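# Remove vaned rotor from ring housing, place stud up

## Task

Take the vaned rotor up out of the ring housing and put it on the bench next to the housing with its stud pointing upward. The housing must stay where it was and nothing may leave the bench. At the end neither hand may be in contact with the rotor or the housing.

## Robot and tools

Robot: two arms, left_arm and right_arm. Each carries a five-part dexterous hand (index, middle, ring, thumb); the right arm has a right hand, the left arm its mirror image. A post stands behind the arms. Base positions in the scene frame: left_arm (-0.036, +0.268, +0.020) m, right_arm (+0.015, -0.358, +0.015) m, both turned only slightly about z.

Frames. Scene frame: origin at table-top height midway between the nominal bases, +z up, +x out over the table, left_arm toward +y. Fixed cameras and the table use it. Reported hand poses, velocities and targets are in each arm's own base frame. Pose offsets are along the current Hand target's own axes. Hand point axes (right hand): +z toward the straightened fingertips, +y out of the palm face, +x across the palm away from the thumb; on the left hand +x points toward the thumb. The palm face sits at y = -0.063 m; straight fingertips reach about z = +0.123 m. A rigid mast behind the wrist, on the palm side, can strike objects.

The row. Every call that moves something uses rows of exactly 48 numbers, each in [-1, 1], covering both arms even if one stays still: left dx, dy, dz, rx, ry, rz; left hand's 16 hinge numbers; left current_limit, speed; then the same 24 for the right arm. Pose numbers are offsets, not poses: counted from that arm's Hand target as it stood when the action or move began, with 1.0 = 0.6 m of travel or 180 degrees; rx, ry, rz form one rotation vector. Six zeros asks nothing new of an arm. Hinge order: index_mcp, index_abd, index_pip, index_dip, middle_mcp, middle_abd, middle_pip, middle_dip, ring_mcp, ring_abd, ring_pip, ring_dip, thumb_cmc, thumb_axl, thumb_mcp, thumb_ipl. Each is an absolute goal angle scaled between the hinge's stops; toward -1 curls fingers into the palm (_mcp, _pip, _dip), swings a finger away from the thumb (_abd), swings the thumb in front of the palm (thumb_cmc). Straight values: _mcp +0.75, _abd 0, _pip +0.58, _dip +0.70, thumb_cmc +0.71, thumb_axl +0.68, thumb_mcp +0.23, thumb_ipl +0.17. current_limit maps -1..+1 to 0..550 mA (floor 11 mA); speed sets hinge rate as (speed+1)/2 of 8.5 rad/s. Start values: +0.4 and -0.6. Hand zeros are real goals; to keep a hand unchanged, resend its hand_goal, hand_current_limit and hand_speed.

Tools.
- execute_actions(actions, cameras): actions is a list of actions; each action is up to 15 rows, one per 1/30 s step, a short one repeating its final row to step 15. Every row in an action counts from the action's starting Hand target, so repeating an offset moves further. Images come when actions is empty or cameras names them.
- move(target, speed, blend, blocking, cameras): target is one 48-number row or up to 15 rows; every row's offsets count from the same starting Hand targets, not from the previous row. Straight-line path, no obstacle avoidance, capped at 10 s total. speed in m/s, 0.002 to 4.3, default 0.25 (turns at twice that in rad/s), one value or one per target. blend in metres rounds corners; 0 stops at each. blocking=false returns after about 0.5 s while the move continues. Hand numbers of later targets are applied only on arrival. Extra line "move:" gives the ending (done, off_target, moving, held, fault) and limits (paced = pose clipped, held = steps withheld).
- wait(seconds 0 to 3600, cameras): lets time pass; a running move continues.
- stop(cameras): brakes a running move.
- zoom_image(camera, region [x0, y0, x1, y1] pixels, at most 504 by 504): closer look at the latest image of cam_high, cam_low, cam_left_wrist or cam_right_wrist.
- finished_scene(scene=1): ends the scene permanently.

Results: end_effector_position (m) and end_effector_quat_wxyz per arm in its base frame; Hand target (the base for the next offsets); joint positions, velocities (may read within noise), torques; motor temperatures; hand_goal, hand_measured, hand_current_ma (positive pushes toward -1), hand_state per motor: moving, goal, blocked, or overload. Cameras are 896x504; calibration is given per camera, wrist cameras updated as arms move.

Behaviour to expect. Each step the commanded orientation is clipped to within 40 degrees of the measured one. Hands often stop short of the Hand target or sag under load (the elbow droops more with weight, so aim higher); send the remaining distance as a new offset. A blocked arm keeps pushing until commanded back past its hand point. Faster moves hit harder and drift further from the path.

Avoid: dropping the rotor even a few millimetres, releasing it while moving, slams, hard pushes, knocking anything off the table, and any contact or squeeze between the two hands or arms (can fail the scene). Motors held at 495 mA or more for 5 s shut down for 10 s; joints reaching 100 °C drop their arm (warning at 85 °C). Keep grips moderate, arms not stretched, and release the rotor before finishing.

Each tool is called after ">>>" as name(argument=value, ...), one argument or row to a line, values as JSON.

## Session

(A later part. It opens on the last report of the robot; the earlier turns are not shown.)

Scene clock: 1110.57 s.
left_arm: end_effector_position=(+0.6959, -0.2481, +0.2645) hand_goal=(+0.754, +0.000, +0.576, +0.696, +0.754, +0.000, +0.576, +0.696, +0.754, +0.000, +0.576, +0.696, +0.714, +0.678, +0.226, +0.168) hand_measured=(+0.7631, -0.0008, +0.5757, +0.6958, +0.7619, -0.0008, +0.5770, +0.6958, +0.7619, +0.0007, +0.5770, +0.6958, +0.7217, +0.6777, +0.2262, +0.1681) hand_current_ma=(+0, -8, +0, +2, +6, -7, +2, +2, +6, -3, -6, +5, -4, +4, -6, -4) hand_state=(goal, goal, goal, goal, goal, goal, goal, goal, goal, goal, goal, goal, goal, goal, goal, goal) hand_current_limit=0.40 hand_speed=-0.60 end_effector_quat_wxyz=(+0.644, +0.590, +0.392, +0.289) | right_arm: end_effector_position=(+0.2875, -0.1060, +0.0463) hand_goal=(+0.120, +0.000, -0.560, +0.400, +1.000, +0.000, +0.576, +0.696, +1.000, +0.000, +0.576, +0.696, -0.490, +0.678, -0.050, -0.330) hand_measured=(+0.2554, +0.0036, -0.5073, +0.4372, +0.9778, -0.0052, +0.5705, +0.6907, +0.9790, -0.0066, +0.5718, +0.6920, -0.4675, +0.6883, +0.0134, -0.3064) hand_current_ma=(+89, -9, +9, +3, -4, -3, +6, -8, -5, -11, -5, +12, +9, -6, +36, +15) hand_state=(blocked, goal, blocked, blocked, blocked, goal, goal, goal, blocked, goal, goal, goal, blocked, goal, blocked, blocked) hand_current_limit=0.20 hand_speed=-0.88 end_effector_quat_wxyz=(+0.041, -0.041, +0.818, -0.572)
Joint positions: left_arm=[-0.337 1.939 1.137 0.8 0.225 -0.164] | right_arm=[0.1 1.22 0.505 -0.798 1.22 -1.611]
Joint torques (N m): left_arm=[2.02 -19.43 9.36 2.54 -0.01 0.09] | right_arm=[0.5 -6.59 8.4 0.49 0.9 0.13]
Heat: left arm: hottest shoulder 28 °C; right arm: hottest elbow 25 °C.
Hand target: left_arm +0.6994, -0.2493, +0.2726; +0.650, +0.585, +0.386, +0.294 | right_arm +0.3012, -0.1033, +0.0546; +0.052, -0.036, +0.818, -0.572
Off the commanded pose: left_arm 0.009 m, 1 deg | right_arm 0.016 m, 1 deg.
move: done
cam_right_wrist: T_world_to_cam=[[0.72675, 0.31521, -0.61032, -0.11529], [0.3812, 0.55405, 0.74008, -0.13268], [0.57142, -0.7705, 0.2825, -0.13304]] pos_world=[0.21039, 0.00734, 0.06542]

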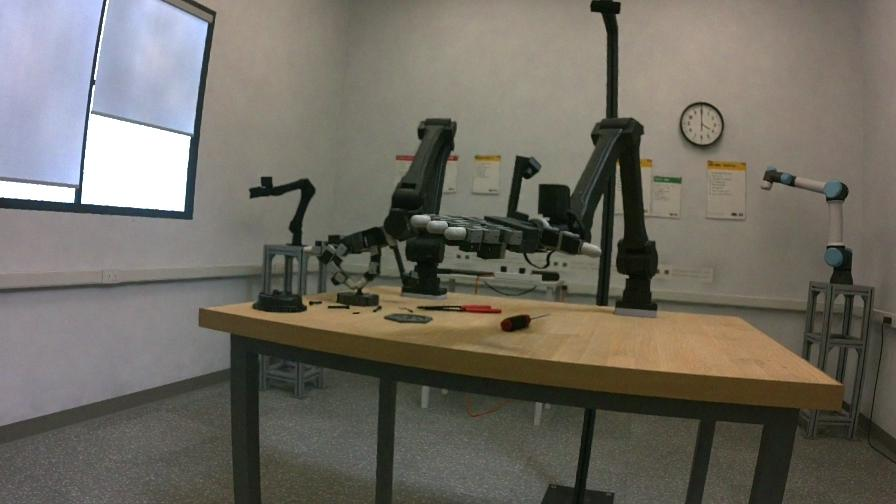

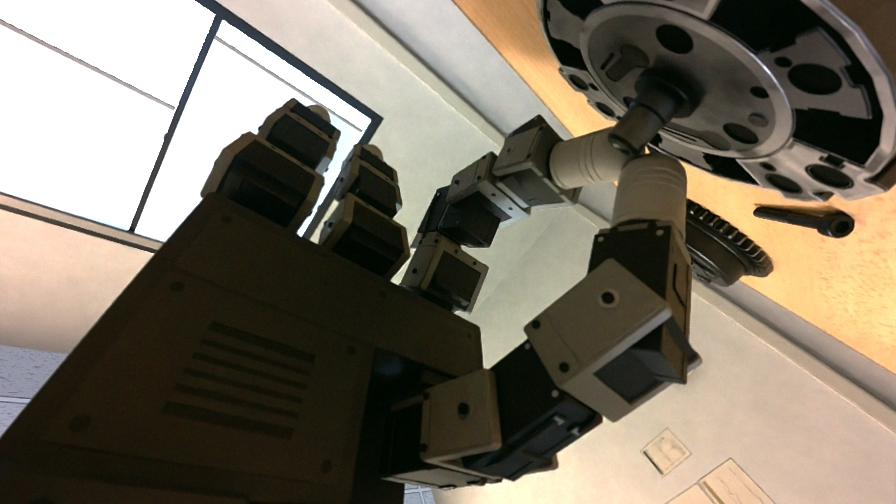

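>>> move(
  target=[
    [0,0,0,0,0,0,0.754,0,0.576,0.696,0.754,0,0.576,0.696,0.754,0,0.576,0.696,0.714,0.678,0.226,0.168,0.4,-0.6,0,0,0,0,0,0,0.43,0,-0.56,0.478,1,0,0.576,0.696,1,0,0.576,0.696,-0.491,0.678,0.21,-0.363,0.4,-0.8],
    [0,0,0,0,0,0,0.754,0,0.576,0.696,0.754,0,0.576,0.696,0.754,0,0.576,0.696,0.714,0.678,0.226,0.168,0.4,-0.6,-0.0025,-0.0469,-0.017,0,0,0,0.43,0,-0.56,0.478,1,0,0.576,0.696,1,0,0.576,0.696,-0.491,0.678,0.21,-0.363,0.4,-0.8],
    [0,0,0,0,0,0,0.754,0,0.576,0.696,0.754,0,0.576,0.696,0.754,0,0.576,0.696,0.714,0.678,0.226,0.168,0.4,-0.6,0.0352,0.0233,0.0082,-0.0003,0.0046,-0.0126,0.323,0,-0.512,0.478,1,0,0.576,0.696,1,0,0.576,0.696,-0.491,0.678,0.122,-0.325,0.2,-0.85],
  ],
  cameras=["cam_high","cam_low","cam_right_wrist"],
  speed=0.06,
)

>>> zoom_image(
  camera="cam_high",
  region=[270, 160, 340, 222],
)

>>> zoom_image(
  camera="cam_low",
  region=[320, 250, 400, 314],
)

>>> zoom_image(
  camera="cam_right_wrist",
  region=[500, 0, 896, 240],
)

Scene clock: 1143.53 s.
left_arm: end_effector_position=(+0.6959, -0.2481, +0.2645) hand_goal=(+0.754, +0.000, +0.576, +0.696, +0.754, +0.000, +0.576, +0.696, +0.754, +0.000, +0.576, +0.696, +0.714, +0.678, +0.226, +0.168) hand_measured=(+0.7631, +0.0007, +0.5770, +0.6958, +0.7619, -0.0008, +0.5757, +0.6958, +0.7619, +0.0007, +0.5770, +0.6958, +0.7217, +0.6777, +0.2262, +0.1672) hand_current_ma=(+7, -11, -2, +2, +8, -13, +0, +5, +6, -8, -2, +6, -1, +5, -7, -3) hand_state=(goal, goal, goal, goal, goal, goal, goal, goal, goal, goal, goal, goal, goal, goal, goal, goal) hand_current_limit=0.40 hand_speed=-0.60 end_effector_quat_wxyz=(+0.644, +0.590, +0.392, +0.289) | right_arm: end_effector_position=(+0.2794, -0.1068, +0.0408) hand_goal=(+0.324, +0.000, -0.512, +0.478, +1.000, +0.000, +0.576, +0.696, +1.000, +0.000, +0.576, +0.696, -0.490, +0.678, +0.122, -0.324) hand_measured=(+0.3169, -0.0008, -0.5163, +0.4728, +0.9790, -0.0037, +0.5705, +0.6907, +0.9778, -0.0081, +0.5693, +0.6907, -0.4876, +0.6830, +0.1233, -0.3264) hand_current_ma=(-9, -12, -13, +0, +0, -5, +6, -9, -4, +0, -6, -1, +8, -9, -3, +6) hand_state=(goal, goal, goal, goal, blocked, goal, goal, goal, blocked, goal, goal, goal, goal, goal, goal, goal) hand_current_limit=0.20 hand_speed=-0.85 end_effector_quat_wxyz=(+0.033, -0.046, +0.818, -0.572)
Joint positions: left_arm=[-0.337 1.939 1.137 0.8 0.225 -0.164] | right_arm=[0.1 1.221 0.488 -0.799 1.221 -1.611]
Joint torques (N m): left_arm=[1.79 -19.14 9.36 2.52 -0.02 0.06] | right_arm=[0.44 -6.12 5.97 0.88 0.89 0.11]
Heat: left arm: hottest shoulder 28 °C; right arm: hottest elbow 27 °C.
Hand target: left_arm +0.6994, -0.2493, +0.2726; +0.650, +0.585, +0.386, +0.294 | right_arm +0.2808, -0.1056, +0.0389; +0.035, -0.048, +0.818, -0.572
Off the commanded pose: left_arm 0.009 m, 1 deg | right_arm 0.003 m, 0 deg.
move: done
cam_right_wrist: T_world_to_cam=[[0.71529, 0.3138, -0.62441, -0.10893], [0.3949, 0.55567, 0.73164, -0.12832], [0.57655, -0.76991, 0.27355, -0.12851]] pos_world=[0.20268, 0.00654, 0.06102]

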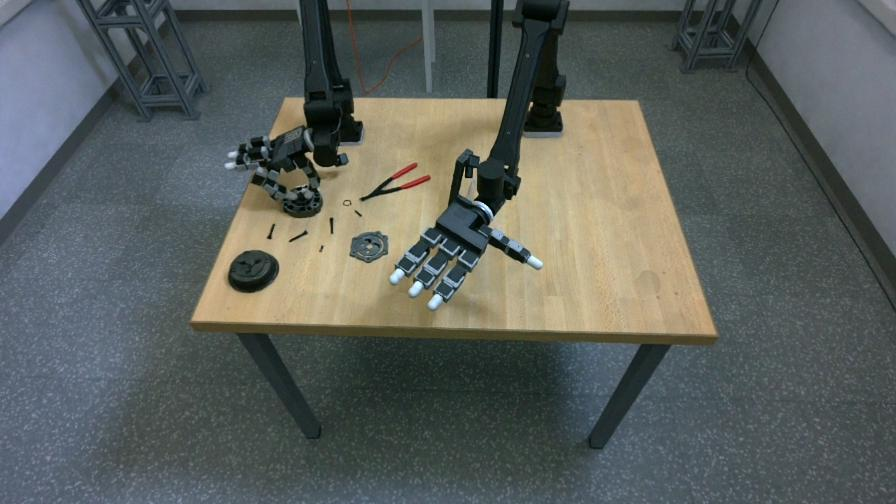

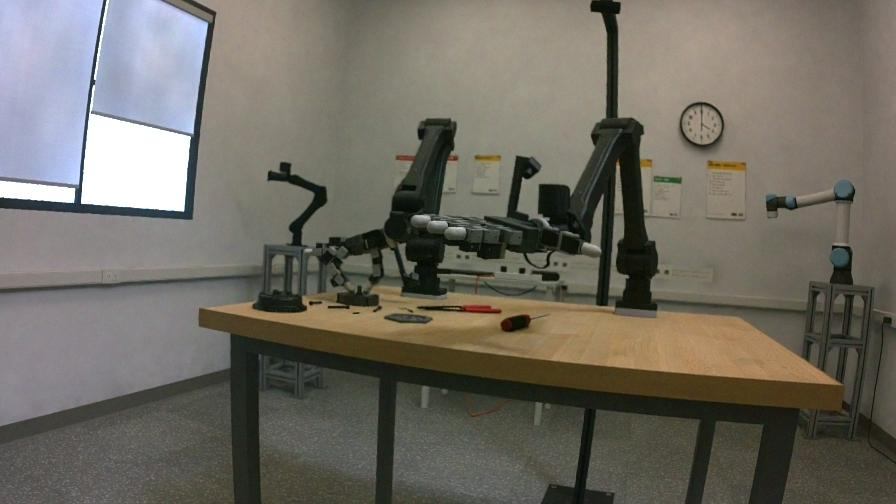

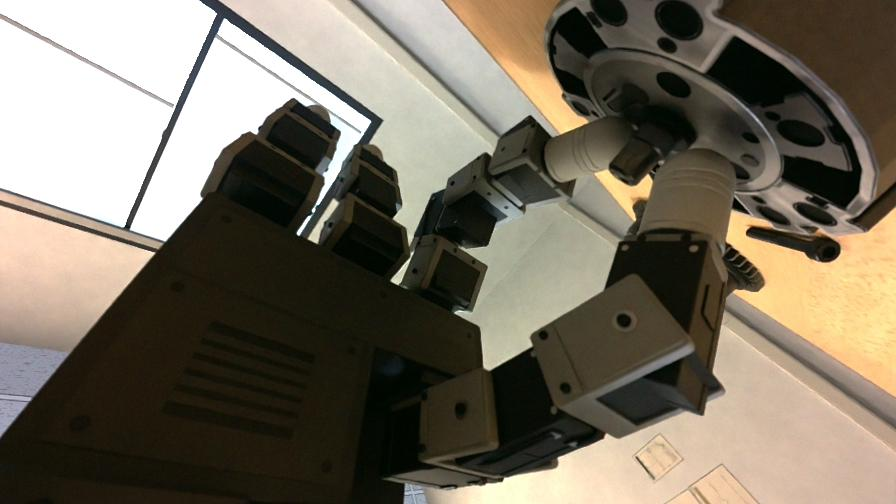

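Scaled by 7.200 from the camera's image (finer frame: 1280x720).

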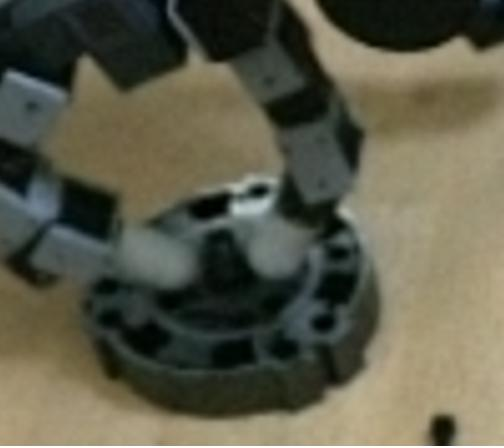

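Scaled by 6.300 from the camera's image (finer frame: 1280x720).

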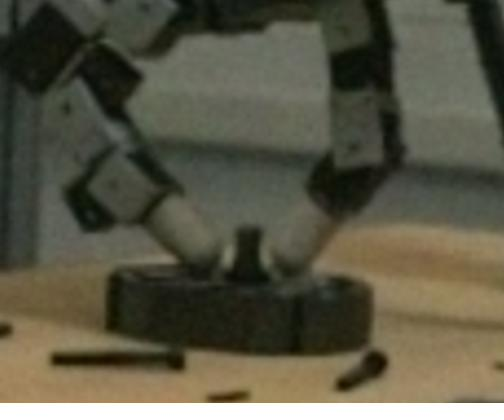

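Scaled by 1.273 from the camera's image (finer frame: 1280x720).

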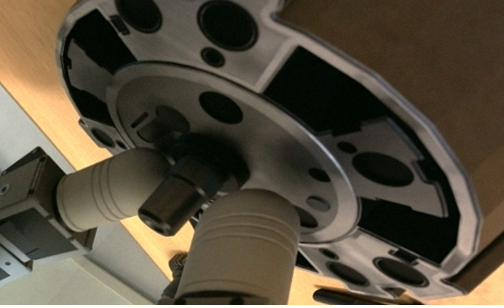

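>>> move(
  target=[
    [0,0,0,0,0,0,0.754,0,0.576,0.696,0.754,0,0.576,0.696,0.754,0,0.576,0.696,0.714,0.678,0.226,0.168,0.4,-0.6,0,0,0,0,0,0,0.323,0,-0.512,0.478,1,0,0.576,0.696,1,0,0.576,0.696,-0.505,0.678,0.122,-0.325,0.2,-0.88],
    [0,0,0,0,0,0,0.754,0,0.576,0.696,0.754,0,0.576,0.696,0.754,0,0.576,0.696,0.714,0.678,0.226,0.168,0.4,-0.6,0,0,0,0,0,0,0.12,0,-0.56,0.40,1,0,0.576,0.696,1,0,0.576,0.696,-0.505,0.678,-0.05,-0.33,0.2,-0.88],
    [0,0,0,0,0,0,0.754,0,0.576,0.696,0.754,0,0.576,0.696,0.754,0,0.576,0.696,0.714,0.678,0.226,0.168,0.4,-0.6,0,0,0,0,0,0,0.02,0,-0.72,0.3,1,0,0.576,0.696,1,0,0.576,0.696,-0.505,0.678,-0.14,-0.42,0.4,-0.9],
  ],
  cameras=["cam_low","cam_right_wrist"],
  speed=0.05,
)

>>> zoom_image(
  camera="cam_low",
  region=[320, 250, 400, 314],
)

>>> zoom_image(
  camera="cam_right_wrist",
  region=[500, 0, 896, 240],
)

Scene clock: 1166.73 s.
left_arm: end_effector_position=(+0.6959, -0.2481, +0.2645) hand_goal=(+0.754, +0.000, +0.576, +0.696, +0.754, +0.000, +0.576, +0.696, +0.754, +0.000, +0.576, +0.696, +0.714, +0.678, +0.226, +0.168) hand_measured=(+0.7631, +0.0007, +0.5770, +0.6958, +0.7619, -0.0008, +0.5770, +0.6958, +0.7607, -0.0008, +0.5757, +0.6958, +0.7217, +0.6777, +0.2262, +0.1672) hand_current_ma=(+0, -8, -3, +1, +5, -10, +4, +4, +5, -7, -4, +6, -1, -4, -6, +0) hand_state=(goal, goal, goal, goal, goal, goal, goal, goal, goal, goal, goal, goal, goal, goal, goal, goal) hand_current_limit=0.40 hand_speed=-0.60 end_effector_quat_wxyz=(+0.644, +0.590, +0.392, +0.289) | right_arm: end_effector_position=(+0.2794, -0.1068, +0.0407) hand_goal=(+0.020, +0.000, -0.720, +0.300, +1.000, +0.000, +0.576, +0.696, +1.000, +0.000, +0.576, +0.696, -0.504, +0.678, -0.140, -0.420) hand_measured=(+0.2916, +0.0021, -0.5163, +0.4295, +0.9778, -0.0037, +0.5705, +0.6907, +0.9766, -0.0066, +0.5705, +0.6907, -0.5002, +0.6830, +0.0867, -0.3092) hand_current_ma=(+260, -12, +152, +64, -5, +2, +13, -16, +1, -12, -9, +5, +3, -9, +254, +96) hand_state=(blocked, goal, blocked, blocked, blocked, goal, goal, goal, blocked, goal, goal, goal, goal, goal, blocked, blocked) hand_current_limit=0.40 hand_speed=-0.90 end_effector_quat_wxyz=(+0.033, -0.046, +0.818, -0.572)
Joint positions: left_arm=[-0.337 1.939 1.137 0.8 0.225 -0.164] | right_arm=[0.1 1.222 0.488 -0.799 1.221 -1.611]
Joint torques (N m): left_arm=[1.61 -19.25 9.47 2.52 -0.02 0.07] | right_arm=[0.44 -6.18 5.97 0.87 0.89 0.11]
Heat: left arm: hottest shoulder 28 °C; right arm: hottest elbow 26 °C.
Hand target: left_arm +0.6994, -0.2493, +0.2726; +0.650, +0.585, +0.386, +0.294 | right_arm +0.2808, -0.1056, +0.0389; +0.035, -0.048, +0.818, -0.572
Off the commanded pose: left_arm 0.009 m, 1 deg | right_arm 0.003 m, 0 deg.
move: done
cam_right_wrist: T_world_to_cam=[[0.71503, 0.31375, -0.62473, -0.10886], [0.39522, 0.5557, 0.73143, -0.12837], [0.57665, -0.76991, 0.27334, -0.12852]] pos_world=[0.20268, 0.00654, 0.06102]

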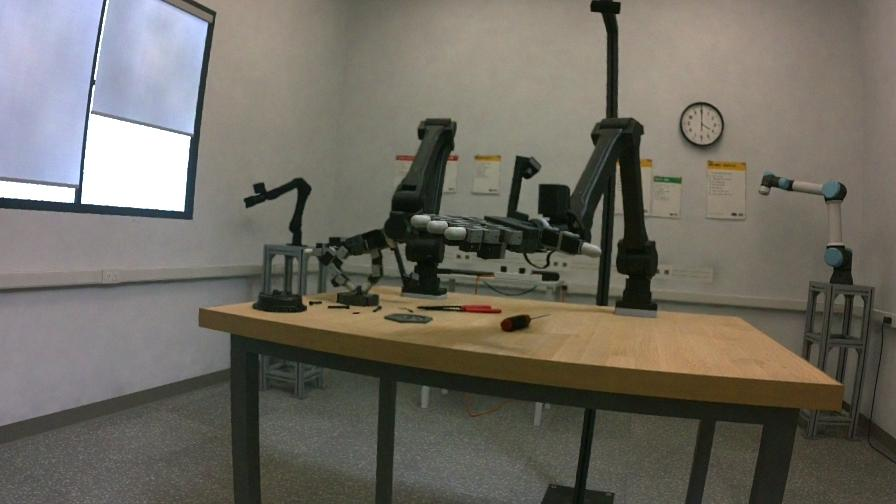

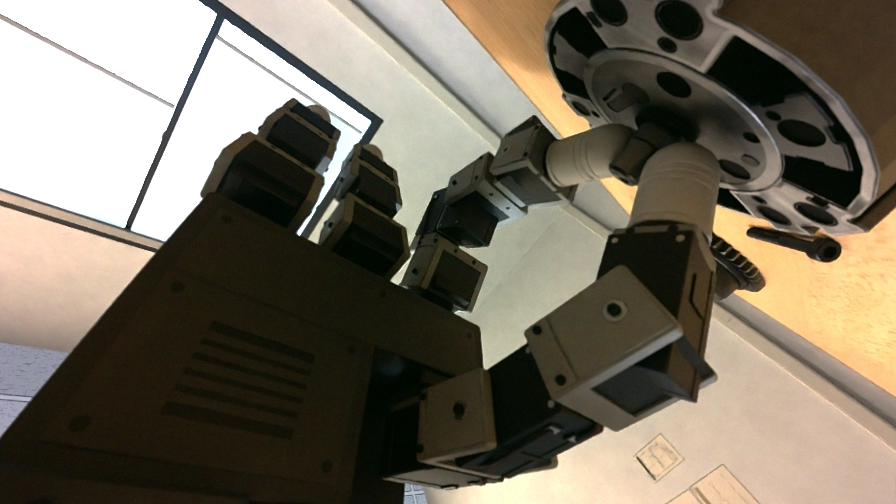

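Scaled by 6.300 from the camera's image (finer frame: 1280x720).

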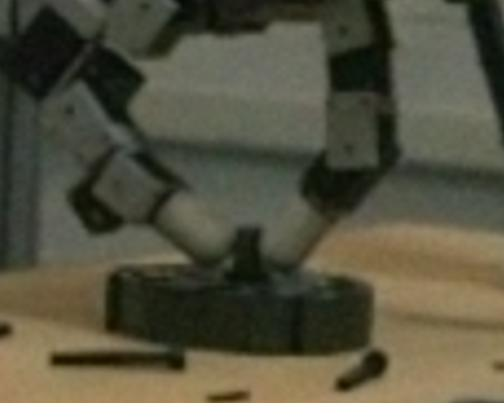

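Scaled by 1.273 from the camera's image (finer frame: 1280x720).

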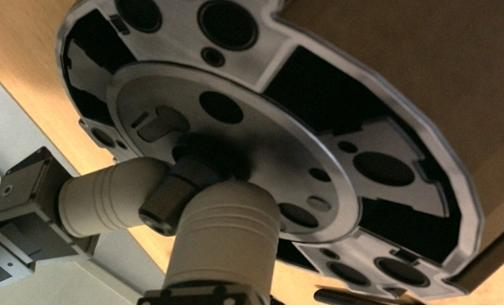

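>>> move(
  target=[0,0,0,0,0,0,0.754,0,0.576,0.696,0.754,0,0.576,0.696,0.754,0,0.576,0.696,0.714,0.678,0.226,0.168,0.4,-0.6,0,0,0,0,0,0,-0.13,0,-0.90,0.22,1,0,0.576,0.696,1,0,0.576,0.696,-0.505,0.678,-0.25,-0.50,0.72,-0.93],
  cameras=["cam_low","cam_right_wrist"],
  speed=0.05,
)

>>> zoom_image(
  camera="cam_low",
  region=[320, 250, 400, 314],
)

>>> zoom_image(
  camera="cam_right_wrist",
  region=[500, 0, 896, 240],
)

Scene clock: 1174.00 s.
left_arm: end_effector_position=(+0.6959, -0.2481, +0.2645) hand_goal=(+0.754, +0.000, +0.576, +0.696, +0.754, +0.000, +0.576, +0.696, +0.754, +0.000, +0.576, +0.696, +0.714, +0.678, +0.226, +0.168) hand_measured=(+0.7631, +0.0007, +0.5770, +0.6958, +0.7619, -0.0008, +0.5770, +0.6971, +0.7619, -0.0008, +0.5770, +0.6958, +0.7230, +0.6777, +0.2262, +0.1672) hand_current_ma=(+0, -6, +0, -1, +10, -9, -2, +9, +7, -9, -6, +8, -2, +0, -5, -1) hand_state=(goal, goal, goal, goal, goal, goal, goal, goal, goal, goal, goal, goal, goal, goal, goal, goal) hand_current_limit=0.40 hand_speed=-0.60 end_effector_quat_wxyz=(+0.644, +0.590, +0.392, +0.289) | right_arm: end_effector_position=(+0.2796, -0.1067, +0.0403) hand_goal=(-0.130, +0.000, -0.900, +0.220, +1.000, +0.000, +0.576, +0.696, +1.000, +0.000, +0.576, +0.696, -0.504, +0.678, -0.250, -0.500) hand_measured=(+0.2940, +0.0021, -0.5137, +0.4129, +0.9778, -0.0037, +0.5705, +0.6907, +0.9778, -0.0081, +0.5693, +0.6920, -0.4989, +0.6820, +0.0867, -0.3197) hand_current_ma=(+447, -14, +314, +137, -6, -8, +6, -14, +2, -5, -6, +9, +5, -5, +462, +207) hand_state=(moving, goal, moving, blocked, blocked, goal, goal, goal, blocked, goal, goal, goal, goal, goal, moving, blocked) hand_current_limit=0.72 hand_speed=-0.93 end_effector_quat_wxyz=(+0.033, -0.046, +0.818, -0.572)
Joint positions: left_arm=[-0.337 1.939 1.137 0.8 0.225 -0.164] | right_arm=[0.1 1.223 0.488 -0.797 1.22 -1.611]
Joint torques (N m): left_arm=[1.85 -19.78 9.42 2.47 0 0.07] | right_arm=[0.44 -6.3 5.97 0.83 0.91 0.11]
Heat: left arm: hottest shoulder 28 °C; right arm: hottest elbow 26 °C.
Hand target: left_arm +0.6994, -0.2493, +0.2726; +0.650, +0.585, +0.386, +0.294 | right_arm +0.2808, -0.1056, +0.0389; +0.035, -0.048, +0.818, -0.572
Off the commanded pose: left_arm 0.009 m, 1 deg | right_arm 0.002 m, 0 deg.
move: done
cam_right_wrist: T_world_to_cam=[[0.71501, 0.31426, -0.6245, -0.1093], [0.39519, 0.55518, 0.73185, -0.12823], [0.5767, -0.77008, 0.27277, -0.12842]] pos_world=[0.20288, 0.00664, 0.06062]

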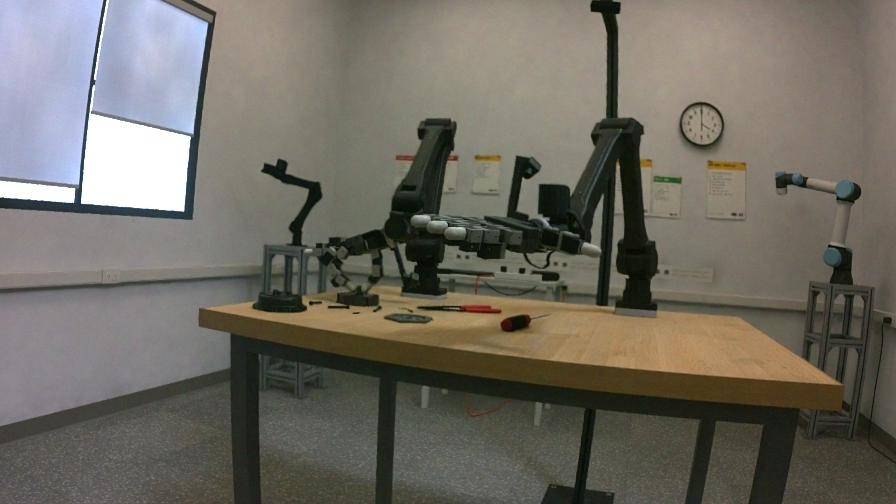

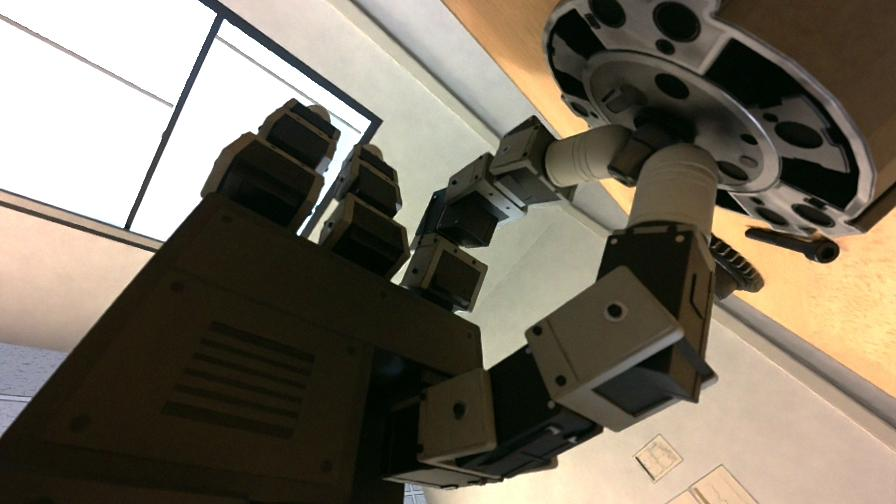

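Scaled by 6.300 from the camera's image (finer frame: 1280x720).

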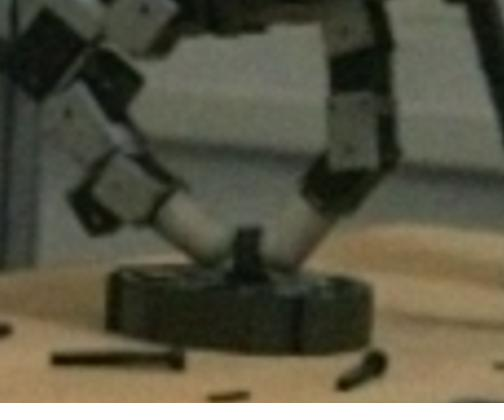

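Scaled by 1.273 from the camera's image (finer frame: 1280x720).

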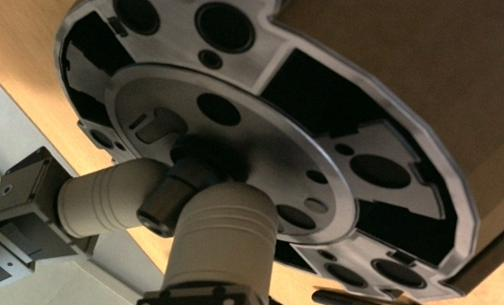

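>>> move(
  target=[0,0,0,0,0,0,0.754,0,0.576,0.696,0.754,0,0.576,0.696,0.754,0,0.576,0.696,0.714,0.678,0.226,0.168,0.4,-0.6,-0.030,-0.0213,-0.0075,0.0002,-0.0039,0.0107,-0.15,0,-0.90,0.20,1,0,0.576,0.696,1,0,0.576,0.696,-0.505,0.678,-0.25,-0.52,0.72,-0.93],
  cameras=["cam_low","cam_right_wrist"],
  speed=0.03,
)

>>> zoom_image(
  camera="cam_right_wrist",
  region=[500, 0, 896, 240],
)

Scene clock: 1183.70 s.
left_arm: end_effector_position=(+0.6959, -0.2481, +0.2645) hand_goal=(+0.754, +0.000, +0.576, +0.696, +0.754, +0.000, +0.576, +0.696, +0.754, +0.000, +0.576, +0.696, +0.714, +0.678, +0.226, +0.168) hand_measured=(+0.7631, -0.0008, +0.5770, +0.6958, +0.7619, +0.0007, +0.5770, +0.6958, +0.7619, +0.0007, +0.5770, +0.6958, +0.7217, +0.6767, +0.2262, +0.1672) hand_current_ma=(+1, -11, -3, +0, +10, -6, +0, +2, +6, -6, -4, +6, -2, -1, -6, -2) hand_state=(goal, goal, goal, goal, goal, goal, goal, goal, goal, goal, goal, goal, goal, goal, goal, goal) hand_current_limit=0.40 hand_speed=-0.60 end_effector_quat_wxyz=(+0.644, +0.590, +0.392, +0.289) | right_arm: end_effector_position=(+0.2795, -0.1067, +0.0401) hand_goal=(-0.150, +0.000, -0.900, +0.200, +1.000, +0.000, +0.576, +0.696, +1.000, +0.000, +0.576, +0.696, -0.504, +0.678, -0.250, -0.520) hand_measured=(+0.2952, +0.0021, -0.5137, +0.4091, +0.9778, -0.0052, +0.5705, +0.6907, +0.9778, -0.0066, +0.5705, +0.6907, -0.4989, +0.6830, +0.0876, -0.3226) hand_current_ma=(+463, -12, +412, +156, -1, +2, +3, -7, -4, -10, -16, +10, +6, -10, +466, +236) hand_state=(blocked, goal, blocked, blocked, blocked, goal, goal, goal, blocked, goal, goal, goal, goal, goal, blocked, blocked) hand_current_limit=0.72 hand_speed=-0.93 end_effector_quat_wxyz=(+0.033, -0.046, +0.818, -0.572)
Joint positions: left_arm=[-0.337 1.939 1.137 0.8 0.225 -0.164] | right_arm=[0.1 1.224 0.488 -0.797 1.22 -1.611]
Joint torques (N m): left_arm=[1.79 -19.43 9.37 2.54 -0.01 0.1] | right_arm=[0.44 -6.71 9.07 0.43 0.92 0.11]
Heat: left arm: hottest shoulder 28 °C; right arm: hottest elbow 26 °C.
Hand target: left_arm +0.6994, -0.2493, +0.2726; +0.650, +0.585, +0.386, +0.294 | right_arm +0.2987, -0.1036, +0.0524; +0.049, -0.038, +0.818, -0.572
Off the commanded pose: left_arm 0.009 m, 1 deg | right_arm 0.023 m, 2 deg.
move: off_target (right_arm)
cam_right_wrist: T_world_to_cam=[[0.71475, 0.31445, -0.6247, -0.10923], [0.39552, 0.55493, 0.73186, -0.12829], [0.5768, -0.77018, 0.27227, -0.12841]] pos_world=[0.20288, 0.00664, 0.06062]

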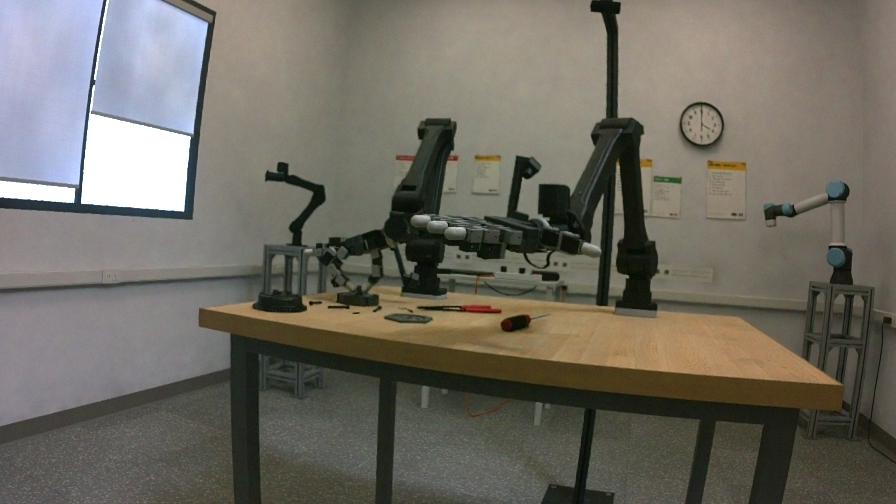

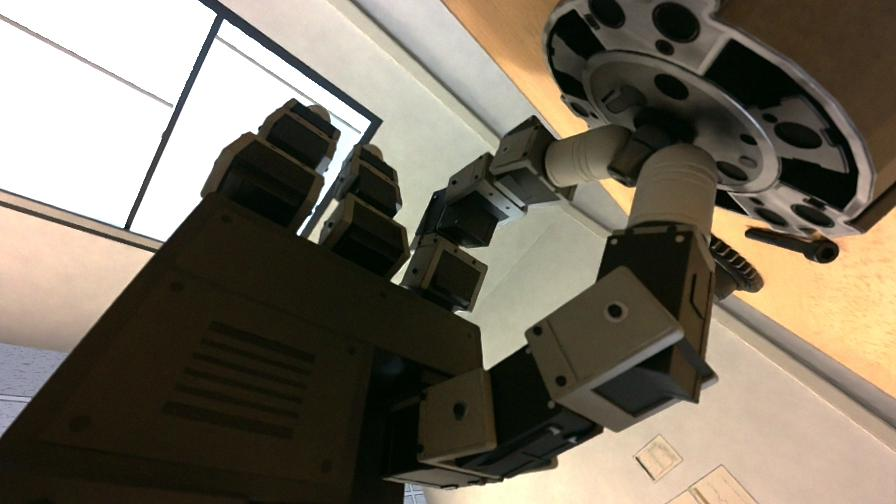

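Scaled by 1.273 from the camera's image (finer frame: 1280x720).

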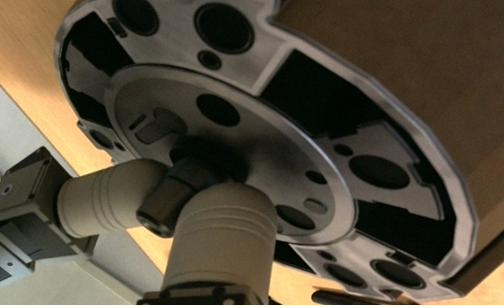

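>>> move(
  target=[0,0,0,0,0,0,0.754,0,0.576,0.696,0.754,0,0.576,0.696,0.754,0,0.576,0.696,0.714,0.678,0.226,0.168,0.4,-0.6,0,-0.0188,-0.0068,0,0,0,-0.15,0,-0.90,0.20,1,0,0.576,0.696,1,0,0.576,0.696,-0.505,0.678,-0.25,-0.52,0.72,-0.93],
  cameras=["cam_low","cam_right_wrist"],
  speed=0.02,
)

>>> zoom_image(
  camera="cam_low",
  region=[320, 250, 400, 314],
)

>>> zoom_image(
  camera="cam_right_wrist",
  region=[500, 0, 896, 240],
)

Scene clock: 1193.30 s.
left_arm: end_effector_position=(+0.6959, -0.2481, +0.2645) hand_goal=(+0.754, +0.000, +0.576, +0.696, +0.754, +0.000, +0.576, +0.696, +0.754, +0.000, +0.576, +0.696, +0.714, +0.678, +0.226, +0.168) hand_measured=(+0.7631, -0.0008, +0.5770, +0.6958, +0.7619, +0.0007, +0.5770, +0.6958, +0.7619, -0.0008, +0.5757, +0.6958, +0.7217, +0.6777, +0.2252, +0.1681) hand_current_ma=(+1, -6, -2, +1, +5, -12, +1, +3, +8, -9, -7, +7, -1, +0, -9, -4) hand_state=(goal, goal, goal, goal, goal, goal, goal, goal, goal, goal, goal, goal, goal, goal, goal, goal) hand_current_limit=0.40 hand_speed=-0.60 end_effector_quat_wxyz=(+0.644, +0.590, +0.392, +0.289) | right_arm: end_effector_position=(+0.2784, -0.1062, +0.0446) hand_goal=(-0.150, +0.000, -0.900, +0.200, +1.000, +0.000, +0.576, +0.696, +1.000, +0.000, +0.576, +0.696, -0.504, +0.678, -0.250, -0.520) hand_measured=(+0.2952, +0.0021, -0.5150, +0.4053, +0.9778, -0.0037, +0.5705, +0.6907, +0.9778, -0.0066, +0.5705, +0.6907, -0.4977, +0.6851, +0.0876, -0.3216) hand_current_ma=(+467, -7, +399, +155, +10, -2, +3, -5, -1, -6, -1, +7, -3, +1, +470, +235) hand_state=(blocked, goal, blocked, blocked, blocked, goal, goal, goal, blocked, goal, goal, goal, goal, goal, blocked, blocked) hand_current_limit=0.72 hand_speed=-0.93 end_effector_quat_wxyz=(+0.028, -0.050, +0.819, -0.570)
Joint positions: left_arm=[-0.337 1.939 1.137 0.8 0.225 -0.164] | right_arm=[0.1 1.213 0.499 -0.829 1.215 -1.611]
Joint torques (N m): left_arm=[1.61 -19.55 9.46 2.58 -0.01 0.1] | right_arm=[0.38 -8.47 9.55 0.02 1.07 0.08]
Heat: left arm: hottest shoulder 28 °C; right arm: hottest elbow 26 °C.
Hand target: left_arm +0.6994, -0.2493, +0.2726; +0.650, +0.585, +0.386, +0.294 | right_arm +0.2983, -0.1037, +0.0645; +0.049, -0.038, +0.818, -0.572
Off the commanded pose: left_arm 0.009 m, 1 deg | right_arm 0.028 m, 3 deg.
move: off_target (right_arm)
cam_right_wrist: T_world_to_cam=[[0.70749, 0.31649, -0.63189, -0.10322], [0.40384, 0.55271, 0.72899, -0.13369], [0.57997, -0.77094, 0.26323, -0.12908]] pos_world=[0.20188, 0.00704, 0.06621]

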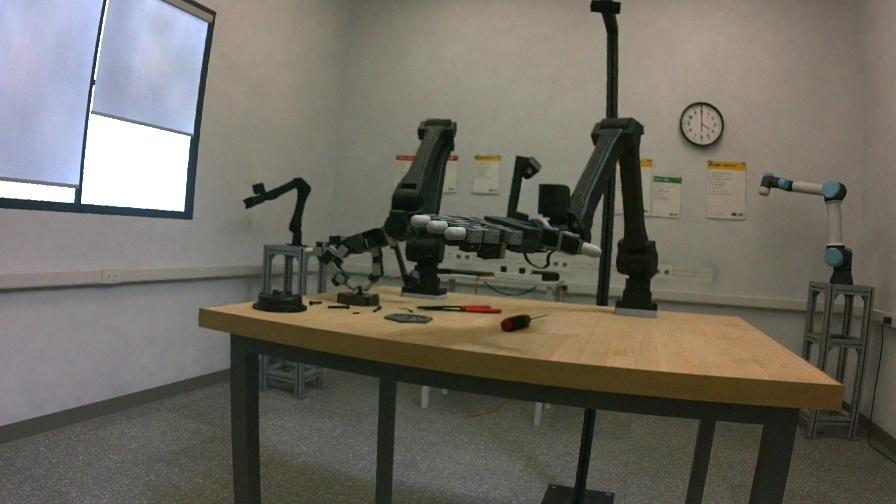

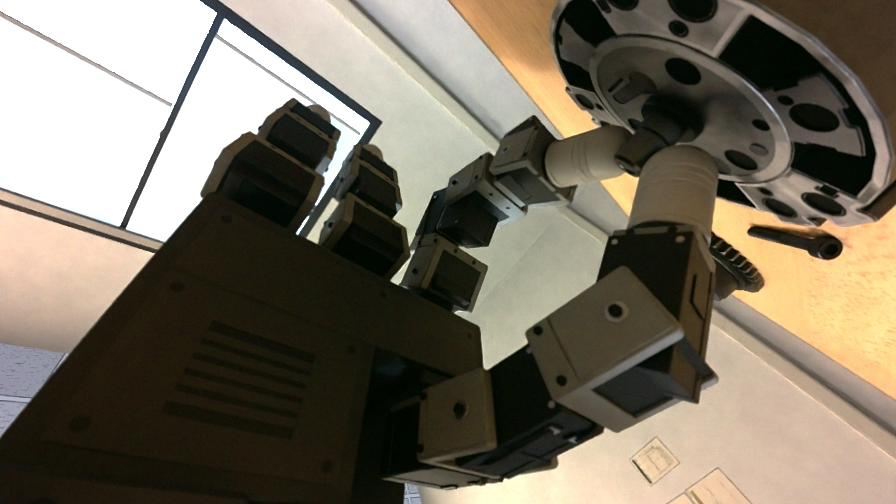

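Scaled by 6.300 from the camera's image (finer frame: 1280x720).

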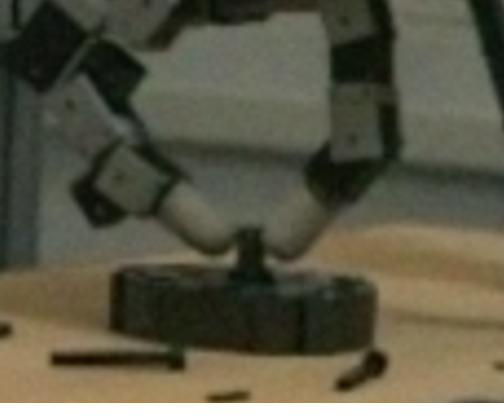

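Scaled by 1.273 from the camera's image (finer frame: 1280x720).

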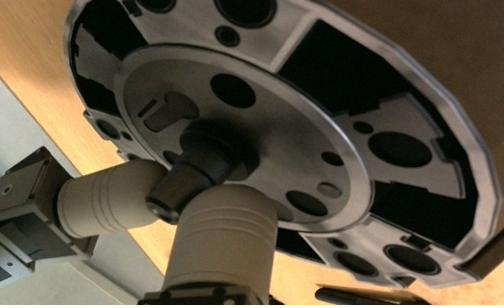

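>>> zoom_image(
  camera="cam_right_wrist",
  region=[590, 80, 730, 200],
)

Scaled by 3.600 from the camera's image (finer frame: 1280x720).

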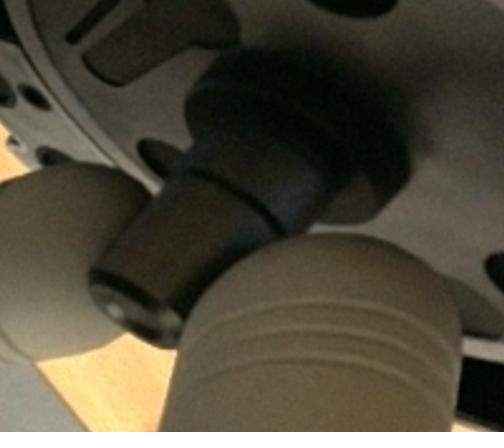

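>>> execute_actions(
  actions=[],
)

>>> zoom_image(
  camera="cam_high",
  region=[270, 160, 340, 222],
)

>>> zoom_image(
  camera="cam_low",
  region=[330, 275, 385, 315],
)

>>> zoom_image(
  camera="cam_right_wrist",
  region=[560, 0, 896, 240],
)

Scene clock: 1300.03 s.
left_arm: end_effector_position=(+0.6959, -0.2481, +0.2645) hand_goal=(+0.754, +0.000, +0.576, +0.696, +0.754, +0.000, +0.576, +0.696, +0.754, +0.000, +0.576, +0.696, +0.714, +0.678, +0.226, +0.168) hand_measured=(+0.7643, +0.0007, +0.5770, +0.6958, +0.7619, -0.0008, +0.5770, +0.6958, +0.7619, -0.0008, +0.5770, +0.6971, +0.7217, +0.6767, +0.2252, +0.1672) hand_current_ma=(+0, -9, +2, +0, +5, -8, +0, +5, +11, -2, -2, +3, -7, +0, -6, -3) hand_state=(goal, goal, goal, goal, goal, goal, goal, goal, goal, goal, goal, goal, goal, goal, goal, goal) hand_current_limit=0.40 hand_speed=-0.60 end_effector_quat_wxyz=(+0.644, +0.590, +0.392, +0.289) | right_arm: end_effector_position=(+0.2784, -0.1062, +0.0446) hand_goal=(-0.150, +0.000, -0.900, +0.200, +1.000, +0.000, +0.576, +0.696, +1.000, +0.000, +0.576, +0.696, -0.504, +0.678, -0.250, -0.520) hand_measured=(+0.2940, +0.0021, -0.5137, +0.4053, +0.9778, -0.0037, +0.5705, +0.6920, +0.9790, -0.0081, +0.5705, +0.6907, -0.4977, +0.6851, +0.0876, -0.3216) hand_current_ma=(+460, -12, +407, +152, -3, -2, +9, -13, -5, -6, -5, -1, +5, -7, +466, +235) hand_state=(blocked, goal, blocked, blocked, blocked, goal, goal, goal, blocked, goal, goal, goal, goal, goal, blocked, blocked) hand_current_limit=0.72 hand_speed=-0.93 end_effector_quat_wxyz=(+0.028, -0.050, +0.819, -0.570)
Joint positions: left_arm=[-0.337 1.939 1.137 0.8 0.225 -0.164] | right_arm=[0.1 1.213 0.499 -0.829 1.215 -1.611]
Joint velocities: within noise
Joint torques (N m): left_arm=[1.67 -19.6 9.4 2.52 0 0.08] | right_arm=[0.38 -8.47 9.54 0.01 1.07 0.09]
Motor temperatures (°C): left_arm=[21 28 26 19 18 21] | right_arm=[21 23 28 18 22 18]
Heat: left arm: hottest shoulder 28 °C; right arm: hottest elbow 28 °C.
Hand target: left_arm +0.6994, -0.2493, +0.2726; +0.650, +0.585, +0.386, +0.294 | right_arm +0.2983, -0.1037, +0.0645; +0.049, -0.038, +0.818, -0.572
Off the commanded pose: left_arm 0.009 m, 1 deg | right_arm 0.028 m, 3 deg.
camera_calibration:
cam_right_wrist: T_world_to_cam=[[0.70749, 0.31649, -0.63189, -0.10322], [0.40384, 0.55271, 0.72899, -0.13369], [0.57997, -0.77094, 0.26323, -0.12908]] pos_world=[0.20188, 0.00704, 0.06621]

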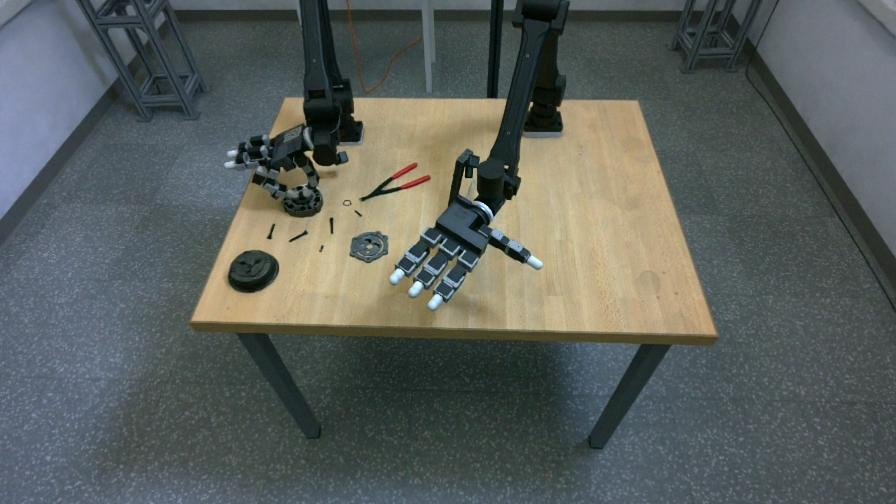

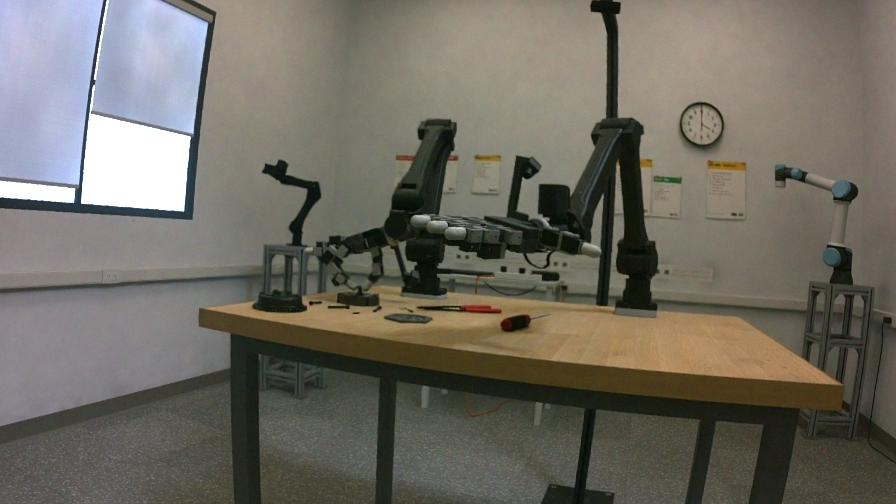

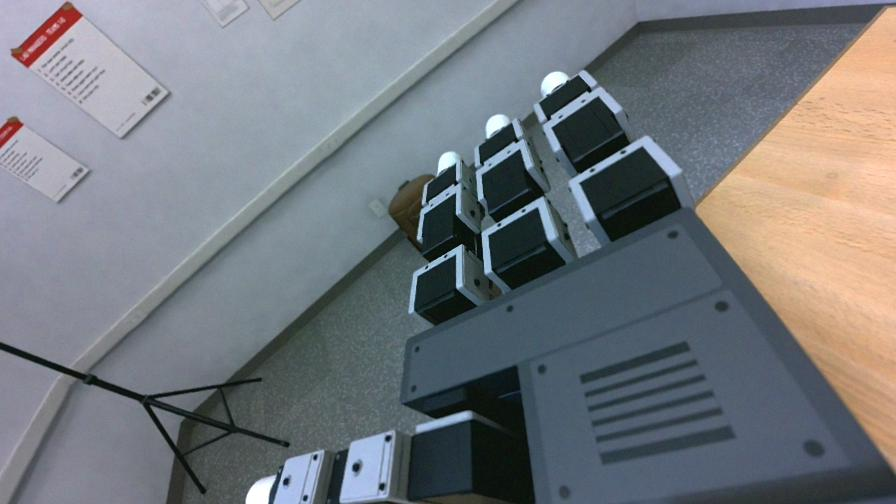

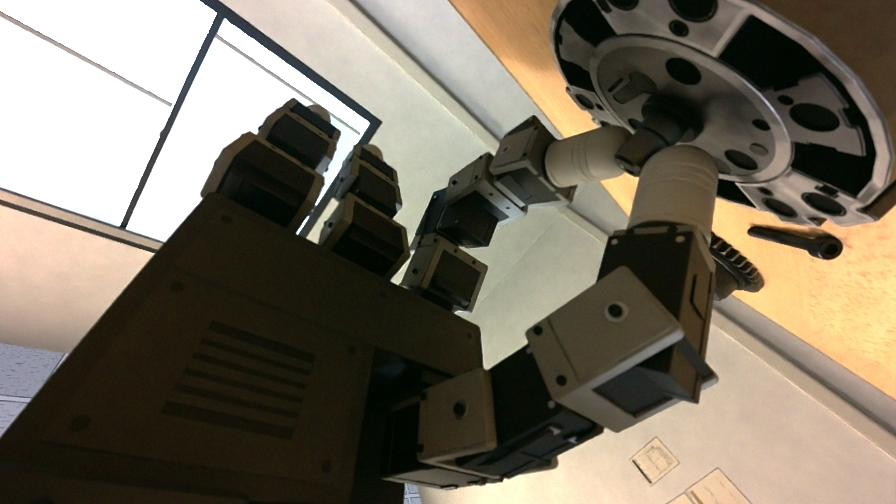

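Scaled by 7.200 from the camera's image (finer frame: 1280x720).

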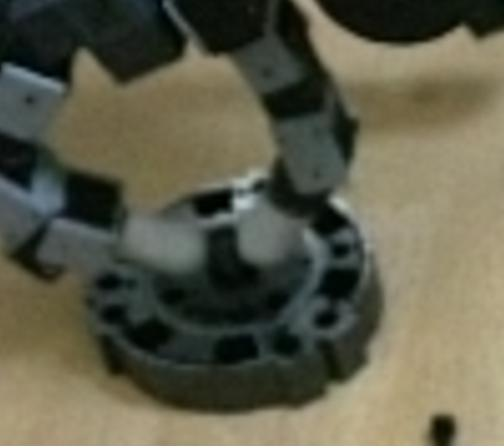

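Scaled by 9.164 from the camera's image (finer frame: 1280x720).

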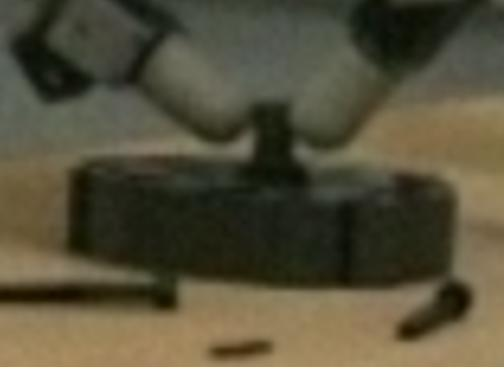

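Scaled by 1.500 from the camera's image (finer frame: 1280x720).

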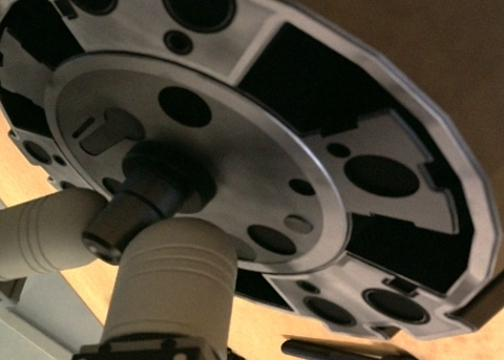

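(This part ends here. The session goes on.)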